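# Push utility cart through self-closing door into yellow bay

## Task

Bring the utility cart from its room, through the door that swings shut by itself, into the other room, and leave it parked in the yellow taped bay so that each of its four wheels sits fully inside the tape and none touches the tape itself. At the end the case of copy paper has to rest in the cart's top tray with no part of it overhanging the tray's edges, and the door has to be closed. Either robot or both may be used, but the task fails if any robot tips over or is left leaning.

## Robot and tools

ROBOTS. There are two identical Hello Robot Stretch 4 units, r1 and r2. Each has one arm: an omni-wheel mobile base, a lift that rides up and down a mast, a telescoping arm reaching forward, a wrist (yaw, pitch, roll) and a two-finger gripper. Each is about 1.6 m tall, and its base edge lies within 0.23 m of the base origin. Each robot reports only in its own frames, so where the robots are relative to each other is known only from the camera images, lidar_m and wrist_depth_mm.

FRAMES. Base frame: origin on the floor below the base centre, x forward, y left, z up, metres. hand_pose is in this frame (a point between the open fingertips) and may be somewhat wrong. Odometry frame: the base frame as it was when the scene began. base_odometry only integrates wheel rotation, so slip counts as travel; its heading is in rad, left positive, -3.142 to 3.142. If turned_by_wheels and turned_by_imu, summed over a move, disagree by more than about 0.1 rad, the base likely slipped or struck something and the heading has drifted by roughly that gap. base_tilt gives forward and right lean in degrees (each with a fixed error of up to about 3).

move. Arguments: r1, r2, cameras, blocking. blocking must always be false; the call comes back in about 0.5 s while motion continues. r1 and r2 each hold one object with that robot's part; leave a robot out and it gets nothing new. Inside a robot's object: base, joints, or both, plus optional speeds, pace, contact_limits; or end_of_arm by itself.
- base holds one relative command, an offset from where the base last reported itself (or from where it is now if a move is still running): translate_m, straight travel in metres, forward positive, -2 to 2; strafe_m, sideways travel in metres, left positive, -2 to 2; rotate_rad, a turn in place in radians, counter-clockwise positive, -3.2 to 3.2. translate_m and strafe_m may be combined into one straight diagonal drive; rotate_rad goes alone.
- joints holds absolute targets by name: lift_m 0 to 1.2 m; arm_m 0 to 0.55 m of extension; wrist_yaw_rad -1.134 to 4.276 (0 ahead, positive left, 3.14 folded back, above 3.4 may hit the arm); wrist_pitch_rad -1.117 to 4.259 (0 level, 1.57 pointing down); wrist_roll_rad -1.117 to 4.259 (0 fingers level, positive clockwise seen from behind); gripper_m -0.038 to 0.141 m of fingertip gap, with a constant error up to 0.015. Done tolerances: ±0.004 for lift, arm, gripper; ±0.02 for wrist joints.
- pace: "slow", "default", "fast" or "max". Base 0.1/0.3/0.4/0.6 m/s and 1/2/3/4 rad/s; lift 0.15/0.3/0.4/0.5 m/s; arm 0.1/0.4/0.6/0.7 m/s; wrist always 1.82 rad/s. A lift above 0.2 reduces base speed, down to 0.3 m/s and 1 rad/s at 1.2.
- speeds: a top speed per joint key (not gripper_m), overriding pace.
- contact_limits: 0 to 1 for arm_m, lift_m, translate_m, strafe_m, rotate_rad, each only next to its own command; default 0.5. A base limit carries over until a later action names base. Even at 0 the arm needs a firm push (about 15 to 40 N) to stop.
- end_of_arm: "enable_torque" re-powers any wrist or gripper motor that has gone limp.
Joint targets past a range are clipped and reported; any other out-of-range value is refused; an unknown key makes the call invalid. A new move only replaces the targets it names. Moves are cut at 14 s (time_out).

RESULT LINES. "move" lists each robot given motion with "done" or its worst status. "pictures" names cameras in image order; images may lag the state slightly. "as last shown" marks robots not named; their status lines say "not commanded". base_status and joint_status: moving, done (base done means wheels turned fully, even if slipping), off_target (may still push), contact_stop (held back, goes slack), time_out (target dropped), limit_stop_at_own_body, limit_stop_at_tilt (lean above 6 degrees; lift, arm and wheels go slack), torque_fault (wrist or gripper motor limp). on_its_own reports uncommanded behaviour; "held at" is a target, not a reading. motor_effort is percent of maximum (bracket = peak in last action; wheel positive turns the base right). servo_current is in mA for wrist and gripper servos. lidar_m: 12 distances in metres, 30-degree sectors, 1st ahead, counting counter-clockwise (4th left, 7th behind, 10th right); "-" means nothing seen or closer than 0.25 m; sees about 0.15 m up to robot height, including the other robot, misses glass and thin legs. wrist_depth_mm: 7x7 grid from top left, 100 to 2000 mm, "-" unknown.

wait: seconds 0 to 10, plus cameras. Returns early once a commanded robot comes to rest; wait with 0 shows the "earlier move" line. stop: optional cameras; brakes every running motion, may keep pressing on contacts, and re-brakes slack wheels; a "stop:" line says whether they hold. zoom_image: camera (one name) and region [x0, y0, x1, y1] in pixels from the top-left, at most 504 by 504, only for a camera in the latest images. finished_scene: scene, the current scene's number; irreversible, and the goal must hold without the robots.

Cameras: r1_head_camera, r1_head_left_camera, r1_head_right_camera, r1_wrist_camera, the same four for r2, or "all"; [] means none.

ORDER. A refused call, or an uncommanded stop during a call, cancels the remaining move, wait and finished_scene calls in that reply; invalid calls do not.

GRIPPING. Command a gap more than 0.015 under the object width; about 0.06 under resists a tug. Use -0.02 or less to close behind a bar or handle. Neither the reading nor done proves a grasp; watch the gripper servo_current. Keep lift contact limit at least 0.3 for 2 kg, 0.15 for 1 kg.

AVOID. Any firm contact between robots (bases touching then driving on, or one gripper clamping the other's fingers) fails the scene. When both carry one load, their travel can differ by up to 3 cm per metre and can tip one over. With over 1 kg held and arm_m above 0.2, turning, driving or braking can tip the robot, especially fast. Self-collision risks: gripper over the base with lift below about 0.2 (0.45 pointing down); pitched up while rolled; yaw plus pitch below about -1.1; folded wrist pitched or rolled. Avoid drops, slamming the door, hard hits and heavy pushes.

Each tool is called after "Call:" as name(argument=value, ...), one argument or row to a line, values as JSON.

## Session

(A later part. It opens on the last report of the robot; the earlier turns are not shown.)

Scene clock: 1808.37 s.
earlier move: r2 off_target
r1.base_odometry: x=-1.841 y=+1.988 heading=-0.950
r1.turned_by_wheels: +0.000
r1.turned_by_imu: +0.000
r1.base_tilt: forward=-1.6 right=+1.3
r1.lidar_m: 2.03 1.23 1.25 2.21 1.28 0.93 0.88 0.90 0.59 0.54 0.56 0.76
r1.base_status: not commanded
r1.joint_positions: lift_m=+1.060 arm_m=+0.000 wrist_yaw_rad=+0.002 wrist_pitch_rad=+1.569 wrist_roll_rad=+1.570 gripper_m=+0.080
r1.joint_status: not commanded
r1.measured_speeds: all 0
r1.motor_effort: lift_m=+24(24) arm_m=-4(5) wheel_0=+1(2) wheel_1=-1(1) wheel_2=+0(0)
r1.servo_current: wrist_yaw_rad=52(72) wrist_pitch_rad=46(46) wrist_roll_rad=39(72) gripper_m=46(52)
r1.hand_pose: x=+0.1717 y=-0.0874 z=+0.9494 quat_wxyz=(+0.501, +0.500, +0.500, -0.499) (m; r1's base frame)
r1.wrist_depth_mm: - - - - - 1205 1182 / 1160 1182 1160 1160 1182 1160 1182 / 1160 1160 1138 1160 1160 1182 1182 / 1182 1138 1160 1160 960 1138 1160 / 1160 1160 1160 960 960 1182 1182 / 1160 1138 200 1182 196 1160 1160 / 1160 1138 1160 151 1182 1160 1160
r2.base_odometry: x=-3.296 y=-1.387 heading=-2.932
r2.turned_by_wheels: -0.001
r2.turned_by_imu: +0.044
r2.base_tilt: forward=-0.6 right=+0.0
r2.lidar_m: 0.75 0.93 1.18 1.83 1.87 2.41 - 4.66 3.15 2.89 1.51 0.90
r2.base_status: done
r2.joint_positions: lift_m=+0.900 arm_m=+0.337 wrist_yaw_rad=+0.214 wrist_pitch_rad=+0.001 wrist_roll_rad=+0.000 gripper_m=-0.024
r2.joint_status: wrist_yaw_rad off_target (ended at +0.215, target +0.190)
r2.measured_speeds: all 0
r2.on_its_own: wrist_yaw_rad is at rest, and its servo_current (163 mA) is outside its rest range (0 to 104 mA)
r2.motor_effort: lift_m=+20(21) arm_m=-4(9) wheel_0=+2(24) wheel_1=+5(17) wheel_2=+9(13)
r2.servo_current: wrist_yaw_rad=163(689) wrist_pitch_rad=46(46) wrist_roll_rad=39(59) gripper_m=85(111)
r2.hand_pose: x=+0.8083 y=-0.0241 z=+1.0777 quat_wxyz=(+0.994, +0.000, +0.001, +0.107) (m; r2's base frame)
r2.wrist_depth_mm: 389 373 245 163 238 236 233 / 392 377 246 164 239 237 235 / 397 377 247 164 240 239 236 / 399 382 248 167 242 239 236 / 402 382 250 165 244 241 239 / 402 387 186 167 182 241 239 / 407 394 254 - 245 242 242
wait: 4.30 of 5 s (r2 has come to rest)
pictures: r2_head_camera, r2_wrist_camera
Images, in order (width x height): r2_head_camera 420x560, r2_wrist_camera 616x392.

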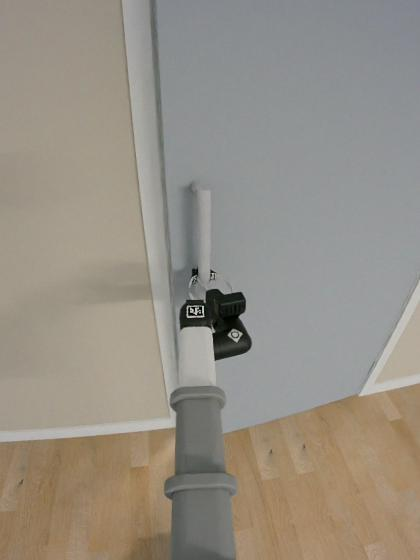

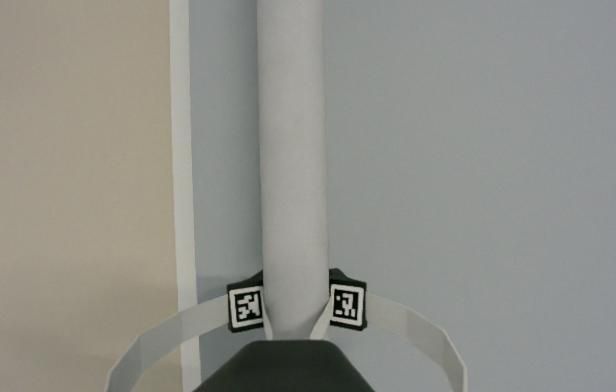

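Call:
move(
  blocking=false,
  r2={"base":{"translate_m":0.13,"strafe_m":0.05},"joints":{"wrist_yaw_rad":0.06},"pace":"slow","speeds":{"wrist_yaw_rad":0.09}},
  cameras=[],
)

Call:
wait(
  seconds=5,
  cameras=["r2_head_camera","r2_wrist_camera","r1_head_camera"],
)

Scene clock: 1814.77 s.
move: r2 moving
r1: as last shown
r1.lidar_m: 2.02 1.24 1.28 2.21 1.28 0.92 0.86 0.90 0.58 0.53 0.56 0.76
r1.motor_effort: lift_m=+24(24) arm_m=-4(4) wheel_0=+1(1) wheel_1=-1(1) wheel_2=+0(0)
r1.servo_current: wrist_yaw_rad=26(59) wrist_pitch_rad=33(46) wrist_roll_rad=46(59) gripper_m=52(52)
r1.wrist_depth_mm: - - - - - 1160 1160 / 1160 1138 1182 1160 1182 1182 1182 / 1160 1138 1160 1182 1182 1160 1182 / 1160 1138 1160 1138 960 1160 1182 / 1160 1138 1160 946 960 1182 1160 / 1160 1160 200 1160 196 1182 1182 / 1182 1182 1160 150 1205 1182 1205
r2.base_odometry: x=-3.307 y=-1.394 heading=-2.930
r2.turned_by_wheels: +0.002
r2.turned_by_imu: +0.003
r2.base_tilt: forward=-0.7 right=+0.0
r2.lidar_m: 0.75 0.92 1.17 1.84 1.89 2.40 - 4.66 3.12 2.90 1.46 0.90
r2.base_status: translate_m moving; strafe_m moving
r2.joint_positions: lift_m=+0.900 arm_m=+0.337 wrist_yaw_rad=+0.181 wrist_pitch_rad=+0.001 wrist_roll_rad=+0.000 gripper_m=-0.024
r2.joint_status: wrist_yaw_rad moving
r2.measured_speeds: translate_m=+0.049 strafe_m=+0.019 rotate_rad=+0.002 lift_m=+0.000 arm_m=+0.000 wrist_yaw_rad=-0.091 wrist_pitch_rad=+0.000 wrist_roll_rad=+0.000
r2.motor_effort: lift_m=+20(21) arm_m=-4(4) wheel_0=+12(14) wheel_1=+11(11) wheel_2=+0(8)
r2.servo_current: wrist_yaw_rad=208(247) wrist_pitch_rad=46(46) wrist_roll_rad=46(59) gripper_m=85(85)
r2.hand_pose: x=+0.8073 y=-0.0341 z=+1.0777 quat_wxyz=(+0.996, +0.000, +0.001, +0.090) (m; r2's base frame)
r2.wrist_depth_mm: 373 362 243 165 238 237 235 / 375 362 244 166 240 238 237 / 379 362 246 166 241 240 237 / 379 364 247 167 243 241 241 / 384 368 249 167 245 243 241 / 384 370 185 168 244 243 242 / 392 373 251 - 247 245 244
pictures: none
No camera images: "cameras" was empty.

Scene clock: 1816.87 s.
earlier move: r2 done
r1.base_odometry: x=-1.841 y=+1.988 heading=-0.950
r1.turned_by_wheels: +0.000
r1.turned_by_imu: +0.000
r1.base_tilt: forward=-1.6 right=+1.2
r1.lidar_m: 1.96 1.23 1.28 2.21 1.29 0.91 0.87 0.88 0.60 0.52 0.56 0.74
r1.base_status: not commanded
r1.joint_positions: lift_m=+1.060 arm_m=+0.000 wrist_yaw_rad=+0.002 wrist_pitch_rad=+1.569 wrist_roll_rad=+1.570 gripper_m=+0.080
r1.joint_status: not commanded
r1.measured_speeds: all 0
r1.motor_effort: lift_m=+24(24) arm_m=-4(4) wheel_0=+1(2) wheel_1=-1(1) wheel_2=+0(0)
r1.servo_current: wrist_yaw_rad=52(65) wrist_pitch_rad=39(52) wrist_roll_rad=46(65) gripper_m=46(52)
r1.hand_pose: x=+0.1717 y=-0.0874 z=+0.9494 quat_wxyz=(+0.501, +0.500, +0.500, -0.499) (m; r1's base frame)
r1.wrist_depth_mm: - - - - - 1205 1160 / 1182 1182 1160 1160 1160 1182 1182 / 1138 1138 1160 1182 1160 1182 1160 / 1182 1138 1138 1160 976 1182 1182 / 1138 1182 1160 960 946 1160 1182 / 1138 1182 200 1160 195 1160 1182 / 1138 1138 1160 151 1160 1160 1160
r2.base_odometry: x=-3.412 y=-1.463 heading=-2.930
r2.turned_by_wheels: +0.000
r2.turned_by_imu: +0.002
r2.base_tilt: forward=-0.7 right=+0.0
r2.lidar_m: 0.71 0.78 1.03 1.82 1.84 2.35 - 4.66 3.16 2.91 1.28 0.82
r2.base_status: done
r2.joint_positions: lift_m=+0.900 arm_m=+0.337 wrist_yaw_rad=+0.078 wrist_pitch_rad=+0.001 wrist_roll_rad=+0.000 gripper_m=-0.024
r2.joint_status: all done
r2.measured_speeds: all 0
r2.motor_effort: lift_m=+20(21) arm_m=+1(4) wheel_0=+16(22) wheel_1=+10(14) wheel_2=-5(8)
r2.servo_current: wrist_yaw_rad=104(247) wrist_pitch_rad=39(46) wrist_roll_rad=52(59) gripper_m=78(91)
r2.hand_pose: x=+0.8022 y=-0.0647 z=+1.0777 quat_wxyz=(+0.999, +0.000, +0.001, +0.039) (m; r2's base frame)
r2.wrist_depth_mm: 215 214 226 148 222 221 220 / 229 216 227 156 224 222 221 / 231 216 229 156 224 223 224 / 232 218 230 150 226 225 224 / 233 219 231 151 229 226 225 / 235 220 180 155 228 229 227 / 237 223 235 - 230 229 227
wait: 2.10 of 5 s (r2 has come to rest)
pictures: r1_head_camera, r2_head_camera, r2_wrist_camera
Images, in order (width x height): r1_head_camera 420x560, r2_head_camera 420x560, r2_wrist_camera 616x392.

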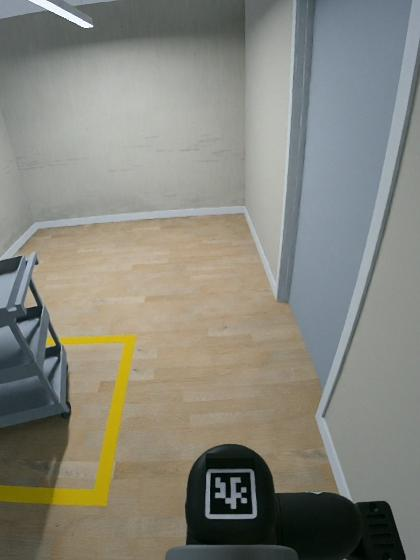

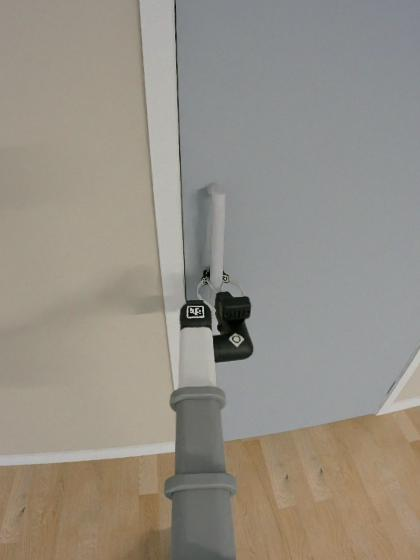

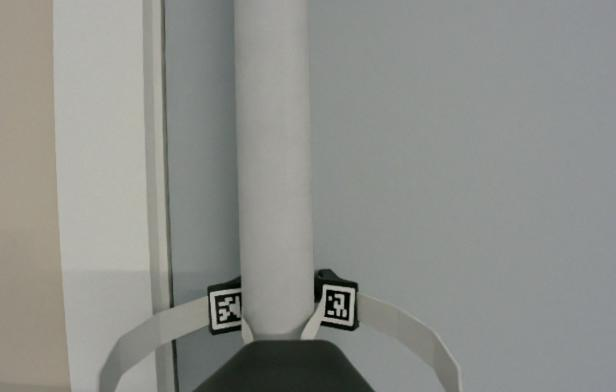

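Call:
move(
  blocking=false,
  r2={"joints":{"gripper_m":0.12}},
  cameras=[],
)

Call:
wait(
  seconds=2,
  cameras=["r2_wrist_camera"],
)

Call:
move(
  blocking=false,
  r2={"joints":{"arm_m":0.05},"speeds":{"arm_m":0.15}},
  cameras=[],
)

Call:
wait(
  seconds=3,
  cameras=["r2_wrist_camera","r2_head_camera"],
)

Scene clock: 1822.20 s.
move: r2 moving
r1: as last shown
r1.base_tilt: forward=-1.5 right=+1.3
r1.lidar_m: 1.95 1.24 1.29 2.22 1.27 0.92 0.87 0.87 0.59 0.55 0.54 0.73
r1.motor_effort: lift_m=+24(24) arm_m=-4(4) wheel_0=+1(1) wheel_1=-1(1) wheel_2=+0(0)
r1.servo_current: wrist_yaw_rad=39(65) wrist_pitch_rad=46(46) wrist_roll_rad=46(59) gripper_m=39(46)
r1.wrist_depth_mm: - - - - - 1182 1160 / 1160 1138 1138 1182 1160 1160 1160 / 1160 1160 1160 1160 1182 1182 1182 / 1182 1160 1160 1160 960 1160 1160 / 1138 1160 1138 960 976 1182 1182 / 1182 1138 200 1160 195 1160 1205 / 1160 1182 1138 151 1160 1138 1182
r2.base_odometry: x=-3.412 y=-1.463 heading=-2.930
r2.turned_by_wheels: +0.000
r2.turned_by_imu: +0.002
r2.base_tilt: forward=-0.8 right=+0.1
r2.lidar_m: 0.73 0.81 1.03 1.82 1.87 2.38 - 4.65 3.16 2.92 1.29 0.85
r2.base_status: not commanded
r2.joint_positions: lift_m=+0.900 arm_m=+0.337 wrist_yaw_rad=+0.075 wrist_pitch_rad=+0.001 wrist_roll_rad=+0.000 gripper_m=+0.001
r2.joint_status: gripper_m moving
r2.measured_speeds: translate_m=+0.000 strafe_m=-0.001 rotate_rad=-0.002 lift_m=+0.000 arm_m=+0.000 wrist_yaw_rad=-0.026 wrist_pitch_rad=+0.000 wrist_roll_rad=+0.000
r2.motor_effort: lift_m=+20(21) arm_m=+4(4) wheel_0=+15(16) wheel_1=+10(10) wheel_2=-5(5)
r2.servo_current: wrist_yaw_rad=72(111) wrist_pitch_rad=46(46) wrist_roll_rad=39(59) gripper_m=117(117)
r2.hand_pose: x=+0.8020 y=-0.0657 z=+1.0777 quat_wxyz=(+0.999, +0.000, +0.001, +0.037) (m; r2's base frame)
r2.wrist_depth_mm: 215 215 226 150 224 223 222 / 229 216 227 159 225 224 222 / 231 217 229 158 227 226 224 / 233 219 231 151 228 227 225 / 235 220 232 158 229 229 227 / 236 221 182 156 230 229 229 / 237 223 236 - 231 231 229
pictures: none
No camera images: "cameras" was empty.

Scene clock: 1823.90 s.
earlier move: r2 done
r1.base_odometry: x=-1.841 y=+1.988 heading=-0.950
r1.turned_by_wheels: +0.000
r1.turned_by_imu: +0.000
r1.base_tilt: forward=-1.6 right=+1.3
r1.lidar_m: 1.97 1.23 1.27 2.22 1.31 0.90 0.86 0.88 0.59 0.54 0.57 0.73
r1.base_status: not commanded
r1.joint_positions: lift_m=+1.060 arm_m=+0.000 wrist_yaw_rad=+0.002 wrist_pitch_rad=+1.569 wrist_roll_rad=+1.570 gripper_m=+0.080
r1.joint_status: not commanded
r1.measured_speeds: all 0
r1.motor_effort: lift_m=+24(24) arm_m=-4(4) wheel_0=+1(2) wheel_1=-1(1) wheel_2=+0(0)
r1.servo_current: wrist_yaw_rad=59(65) wrist_pitch_rad=39(52) wrist_roll_rad=46(72) gripper_m=46(46)
r1.hand_pose: x=+0.1717 y=-0.0874 z=+0.9494 quat_wxyz=(+0.501, +0.500, +0.500, -0.499) (m; r1's base frame)
r1.wrist_depth_mm: - - - - - 1182 1182 / 1160 1138 1160 1160 1160 1160 1182 / 1160 1138 1160 1160 1138 1160 1160 / 1118 1160 1182 1160 946 1160 1160 / 1160 1138 1160 946 946 1182 1182 / 1160 1160 200 1182 195 1160 1182 / 1160 1160 1182 151 1205 1160 1182
r2.base_odometry: x=-3.412 y=-1.463 heading=-2.931
r2.turned_by_wheels: +0.000
r2.turned_by_imu: +0.010
r2.base_tilt: forward=-0.7 right=+0.1
r2.lidar_m: 0.73 0.82 1.05 1.80 1.85 2.41 - 4.60 3.16 2.91 1.26 0.85
r2.base_status: not commanded
r2.joint_positions: lift_m=+0.900 arm_m=+0.337 wrist_yaw_rad=+0.063 wrist_pitch_rad=+0.001 wrist_roll_rad=+0.000 gripper_m=+0.120
r2.joint_status: all done
r2.measured_speeds: all 0
r2.motor_effort: lift_m=+20(21) arm_m=+0(4) wheel_0=+11(16) wheel_1=+8(10) wheel_2=-5(5)
r2.servo_current: wrist_yaw_rad=52(111) wrist_pitch_rad=39(46) wrist_roll_rad=46(59) gripper_m=46(130)
r2.hand_pose: x=+0.8012 y=-0.0691 z=+1.0777 quat_wxyz=(+1.000, +0.000, +0.001, +0.031) (m; r2's base frame)
r2.wrist_depth_mm: 229 215 228 151 226 226 225 / 229 216 229 149 227 227 227 / 231 218 230 150 229 228 229 / 232 220 232 151 230 229 229 / 234 221 233 153 232 233 230 / 236 222 189 154 232 233 232 / 236 224 235 - 235 234 234
wait: 1.70 of 2 s (r2 has come to rest)
pictures: r2_wrist_camera
Images, in order (width x height): r2_wrist_camera 616x392.

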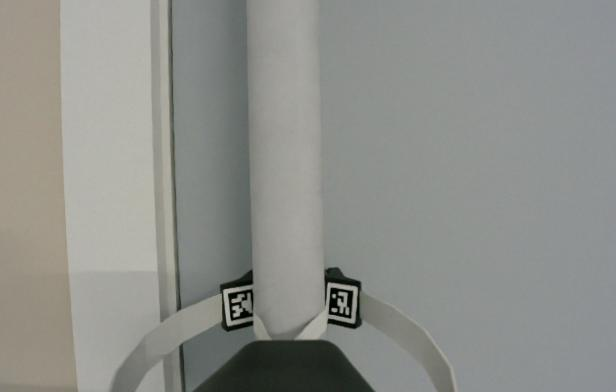

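Scene clock: 1824.40 s.
move: r2 moving
r1: as last shown
r1.lidar_m: 1.96 1.25 1.30 2.21 1.26 0.91 0.87 0.87 0.60 0.54 0.55 0.75
r1.motor_effort: lift_m=+23(24) arm_m=-4(4) wheel_0=+1(2) wheel_1=-1(1) wheel_2=+0(0)
r1.servo_current: wrist_yaw_rad=39(72) wrist_pitch_rad=39(46) wrist_roll_rad=39(65) gripper_m=46(46)
r1.wrist_depth_mm: - - - - - 1160 1182 / 1138 1160 1160 1160 1160 1182 1182 / 1182 1182 1160 1182 1160 1160 1182 / 1160 1160 1160 1182 976 1182 1160 / 1160 1160 1160 960 960 1160 1138 / 1160 1138 199 1138 196 1182 1160 / 1160 1182 1160 151 1160 1182 1160
r2.base_odometry: x=-3.412 y=-1.463 heading=-2.932
r2.turned_by_wheels: -0.001
r2.turned_by_imu: -0.001
r2.base_tilt: forward=-0.6 right=+0.0
r2.lidar_m: 0.70 0.81 1.06 1.80 1.84 2.36 - 4.63 3.16 2.92 1.25 0.84
r2.base_status: not commanded
r2.joint_positions: lift_m=+0.900 arm_m=+0.290 wrist_yaw_rad=+0.061 wrist_pitch_rad=+0.001 wrist_roll_rad=+0.000 gripper_m=+0.120
r2.joint_status: arm_m moving
r2.measured_speeds: translate_m=+0.000 strafe_m=+0.000 rotate_rad=+0.000 lift_m=+0.000 arm_m=-0.150 wrist_yaw_rad=+0.000 wrist_pitch_rad=+0.000 wrist_roll_rad=+0.000
r2.motor_effort: lift_m=+20(21) arm_m=-7(9) wheel_0=+2(11) wheel_1=+1(8) wheel_2=-2(5)
r2.servo_current: wrist_yaw_rad=33(59) wrist_pitch_rad=46(46) wrist_roll_rad=52(52) gripper_m=52(59)
r2.hand_pose: x=+0.7538 y=-0.0697 z=+1.0777 quat_wxyz=(+1.000, +0.000, +0.001, +0.030) (m; r2's base frame)
r2.wrist_depth_mm: 270 255 270 191 267 268 268 / 272 257 270 194 270 270 268 / 273 260 272 196 271 272 272 / 274 259 274 196 274 273 274 / 273 262 276 196 274 274 274 / 278 264 277 197 277 277 277 / 278 265 278 - 277 277 277
pictures: none
No camera images: "cameras" was empty.

Scene clock: 1826.47 s.
earlier move: r2 done
r1.base_odometry: x=-1.841 y=+1.988 heading=-0.950
r1.turned_by_wheels: +0.000
r1.turned_by_imu: +0.000
r1.base_tilt: forward=-1.6 right=+1.3
r1.lidar_m: 1.96 1.23 1.28 2.22 1.27 0.93 0.86 0.90 0.59 0.53 0.54 0.73
r1.base_status: not commanded
r1.joint_positions: lift_m=+1.060 arm_m=+0.000 wrist_yaw_rad=+0.002 wrist_pitch_rad=+1.569 wrist_roll_rad=+1.570 gripper_m=+0.080
r1.joint_status: not commanded
r1.measured_speeds: all 0
r1.motor_effort: lift_m=+24(24) arm_m=-4(4) wheel_0=+2(2) wheel_1=-1(1) wheel_2=+0(0)
r1.servo_current: wrist_yaw_rad=52(72) wrist_pitch_rad=46(46) wrist_roll_rad=46(65) gripper_m=52(52)
r1.hand_pose: x=+0.1717 y=-0.0874 z=+0.9494 quat_wxyz=(+0.501, +0.500, +0.500, -0.499) (m; r1's base frame)
r1.wrist_depth_mm: - - - - - 1160 1182 / 1138 1138 1160 1160 1138 1138 1182 / 1138 1138 1205 1160 1160 1182 1138 / 1138 1160 1160 1205 960 1182 1160 / 1182 1182 1160 960 931 1182 1182 / 1138 1182 199 1160 195 1160 1160 / 1182 1160 1160 151 1182 1160 1182
r2.base_odometry: x=-3.412 y=-1.463 heading=-2.932
r2.turned_by_wheels: +0.000
r2.turned_by_imu: +0.000
r2.base_tilt: forward=-0.7 right=+0.0
r2.lidar_m: 0.71 0.79 1.01 1.78 1.83 2.37 - 4.60 3.17 2.93 1.27 0.85
r2.base_status: not commanded
r2.joint_positions: lift_m=+0.900 arm_m=+0.050 wrist_yaw_rad=+0.061 wrist_pitch_rad=+0.001 wrist_roll_rad=+0.000 gripper_m=+0.120
r2.joint_status: all done
r2.measured_speeds: all 0
r2.motor_effort: lift_m=+20(21) arm_m=-7(12) wheel_0=+1(11) wheel_1=+1(8) wheel_2=-2(5)
r2.servo_current: wrist_yaw_rad=52(59) wrist_pitch_rad=39(46) wrist_roll_rad=59(59) gripper_m=46(59)
r2.hand_pose: x=+0.5143 y=-0.0697 z=+1.0777 quat_wxyz=(+1.000, +0.000, +0.001, +0.030) (m; r2's base frame)
r2.wrist_depth_mm: - - 492 433 - - - / - - 500 433 - - - / - - 500 436 - - - / - - 500 439 - - - / - - 504 442 - - - / - 186 201 442 186 - - / - - - - - - -
wait: 2.07 of 3 s (r2 has come to rest)
pictures: r2_head_camera, r2_wrist_camera
Images, in order (width x height): r2_head_camera 420x560, r2_wrist_camera 616x392.

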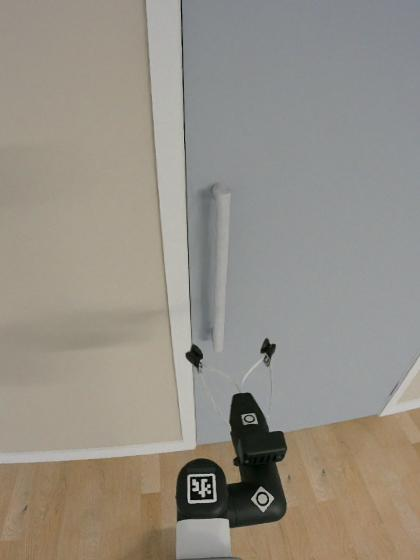

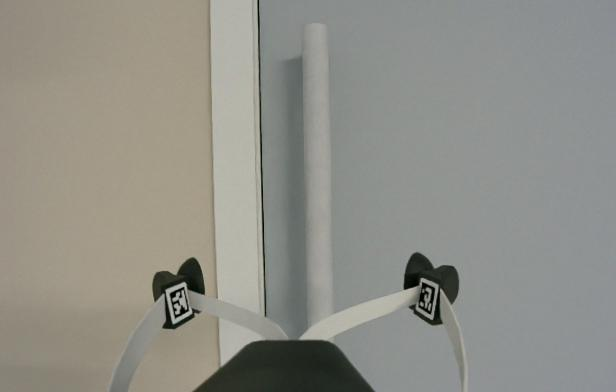

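Call:
wait(
  seconds=3,
  cameras=["r1_head_left_camera","r2_head_camera"],
)

Call:
zoom_image(
  camera="r2_head_camera",
  region=[120, 150, 420, 470],
)

Call:
zoom_image(
  camera="r1_head_left_camera",
  region=[0, 110, 360, 430],
)

Scene clock: 1833.53 s.
r1.base_odometry: x=-1.841 y=+1.988 heading=-0.950
r1.turned_by_wheels: +0.000
r1.turned_by_imu: +0.000
r1.base_tilt: forward=-1.6 right=+1.3
r1.lidar_m: 1.97 1.22 1.28 2.22 1.29 0.91 0.87 0.91 0.59 0.53 0.54 0.74
r1.base_status: not commanded
r1.joint_positions: lift_m=+1.060 arm_m=+0.000 wrist_yaw_rad=+0.002 wrist_pitch_rad=+1.569 wrist_roll_rad=+1.570 gripper_m=+0.080
r1.joint_status: not commanded
r1.measured_speeds: all 0
r1.motor_effort: lift_m=+24(24) arm_m=-4(4) wheel_0=+1(2) wheel_1=-1(1) wheel_2=+0(0)
r1.servo_current: wrist_yaw_rad=46(72) wrist_pitch_rad=39(46) wrist_roll_rad=52(65) gripper_m=39(52)
r1.hand_pose: x=+0.1717 y=-0.0874 z=+0.9494 quat_wxyz=(+0.501, +0.500, +0.500, -0.499) (m; r1's base frame)
r1.wrist_depth_mm: - - - - - 1182 1160 / 1160 1138 1160 1182 1160 1182 1182 / 1118 1160 1160 1160 1138 1182 1182 / 1182 1160 1182 1160 960 1182 1160 / 1138 1160 1138 960 946 1182 1182 / 1182 1138 200 1182 195 1160 1160 / 1160 1138 1160 151 1182 1160 1160
r2.base_odometry: x=-3.412 y=-1.463 heading=-2.932
r2.turned_by_wheels: +0.000
r2.turned_by_imu: +0.001
r2.base_tilt: forward=-0.7 right=+0.1
r2.lidar_m: 0.70 0.79 1.03 1.81 1.84 2.37 - 4.61 3.14 2.92 1.24 0.84
r2.base_status: not commanded
r2.joint_positions: lift_m=+0.900 arm_m=+0.050 wrist_yaw_rad=+0.061 wrist_pitch_rad=+0.001 wrist_roll_rad=+0.000 gripper_m=+0.120
r2.joint_status: all done
r2.measured_speeds: all 0
r2.motor_effort: lift_m=+20(21) arm_m=-7(12) wheel_0=+1(11) wheel_1=+0(8) wheel_2=-2(5)
r2.servo_current: wrist_yaw_rad=46(59) wrist_pitch_rad=39(46) wrist_roll_rad=46(59) gripper_m=52(59)
r2.hand_pose: x=+0.5143 y=-0.0697 z=+1.0777 quat_wxyz=(+1.000, +0.000, +0.001, +0.030) (m; r2's base frame)
r2.wrist_depth_mm: - - 492 430 - - - / - - 496 430 - - - / - - 496 436 - - - / - - 504 439 - - - / - - 504 442 - - - / - 185 200 439 185 - - / - - - - - - -
wait: 3.00 s; at rest from the start
pictures: r1_head_left_camera, r2_head_camera
Images, in order (width x height): r1_head_left_camera 420x672, r2_head_camera 420x560.

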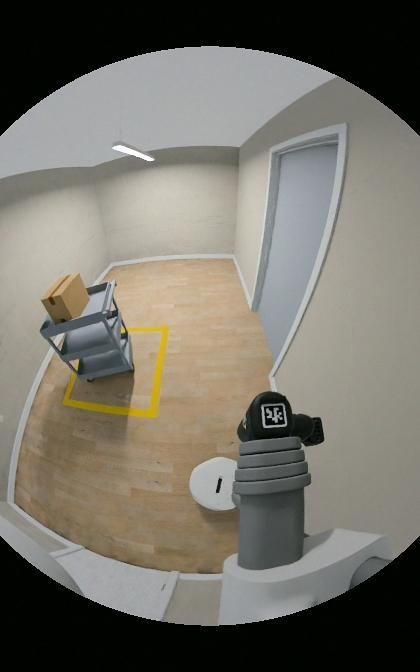

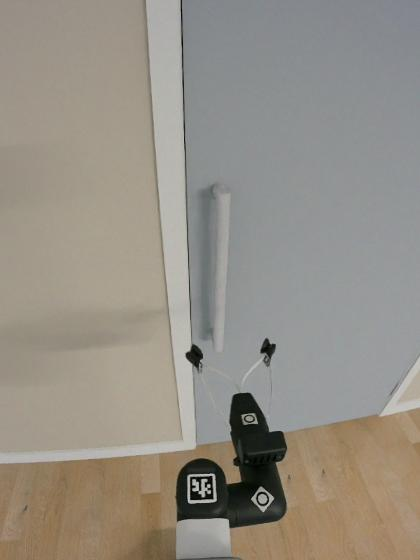

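Scaled by 1.575 from the camera's 420x560 image, which has a finer 1200x1600 frame.

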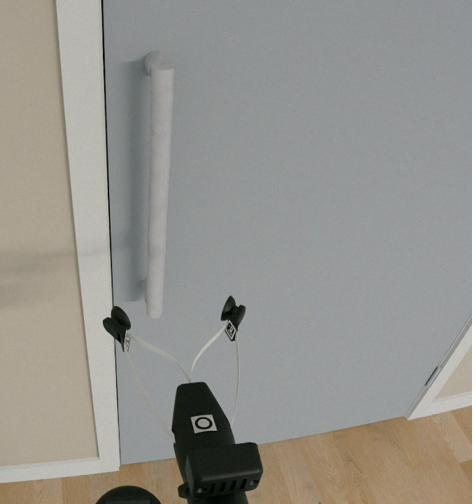

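Scaled by 1.400 from the camera's 420x672 image, which has a finer 600x960 frame.

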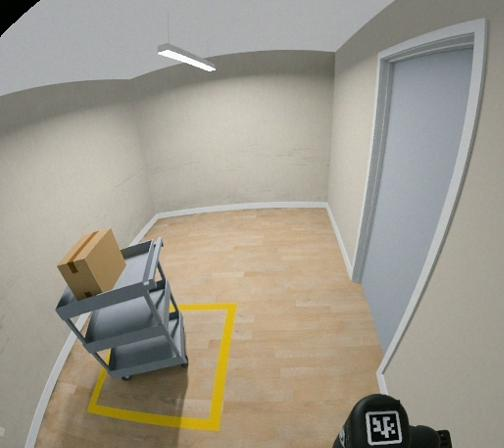

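Call:
finished_scene(
  scene=2,
)

The scene is finished: the task was done.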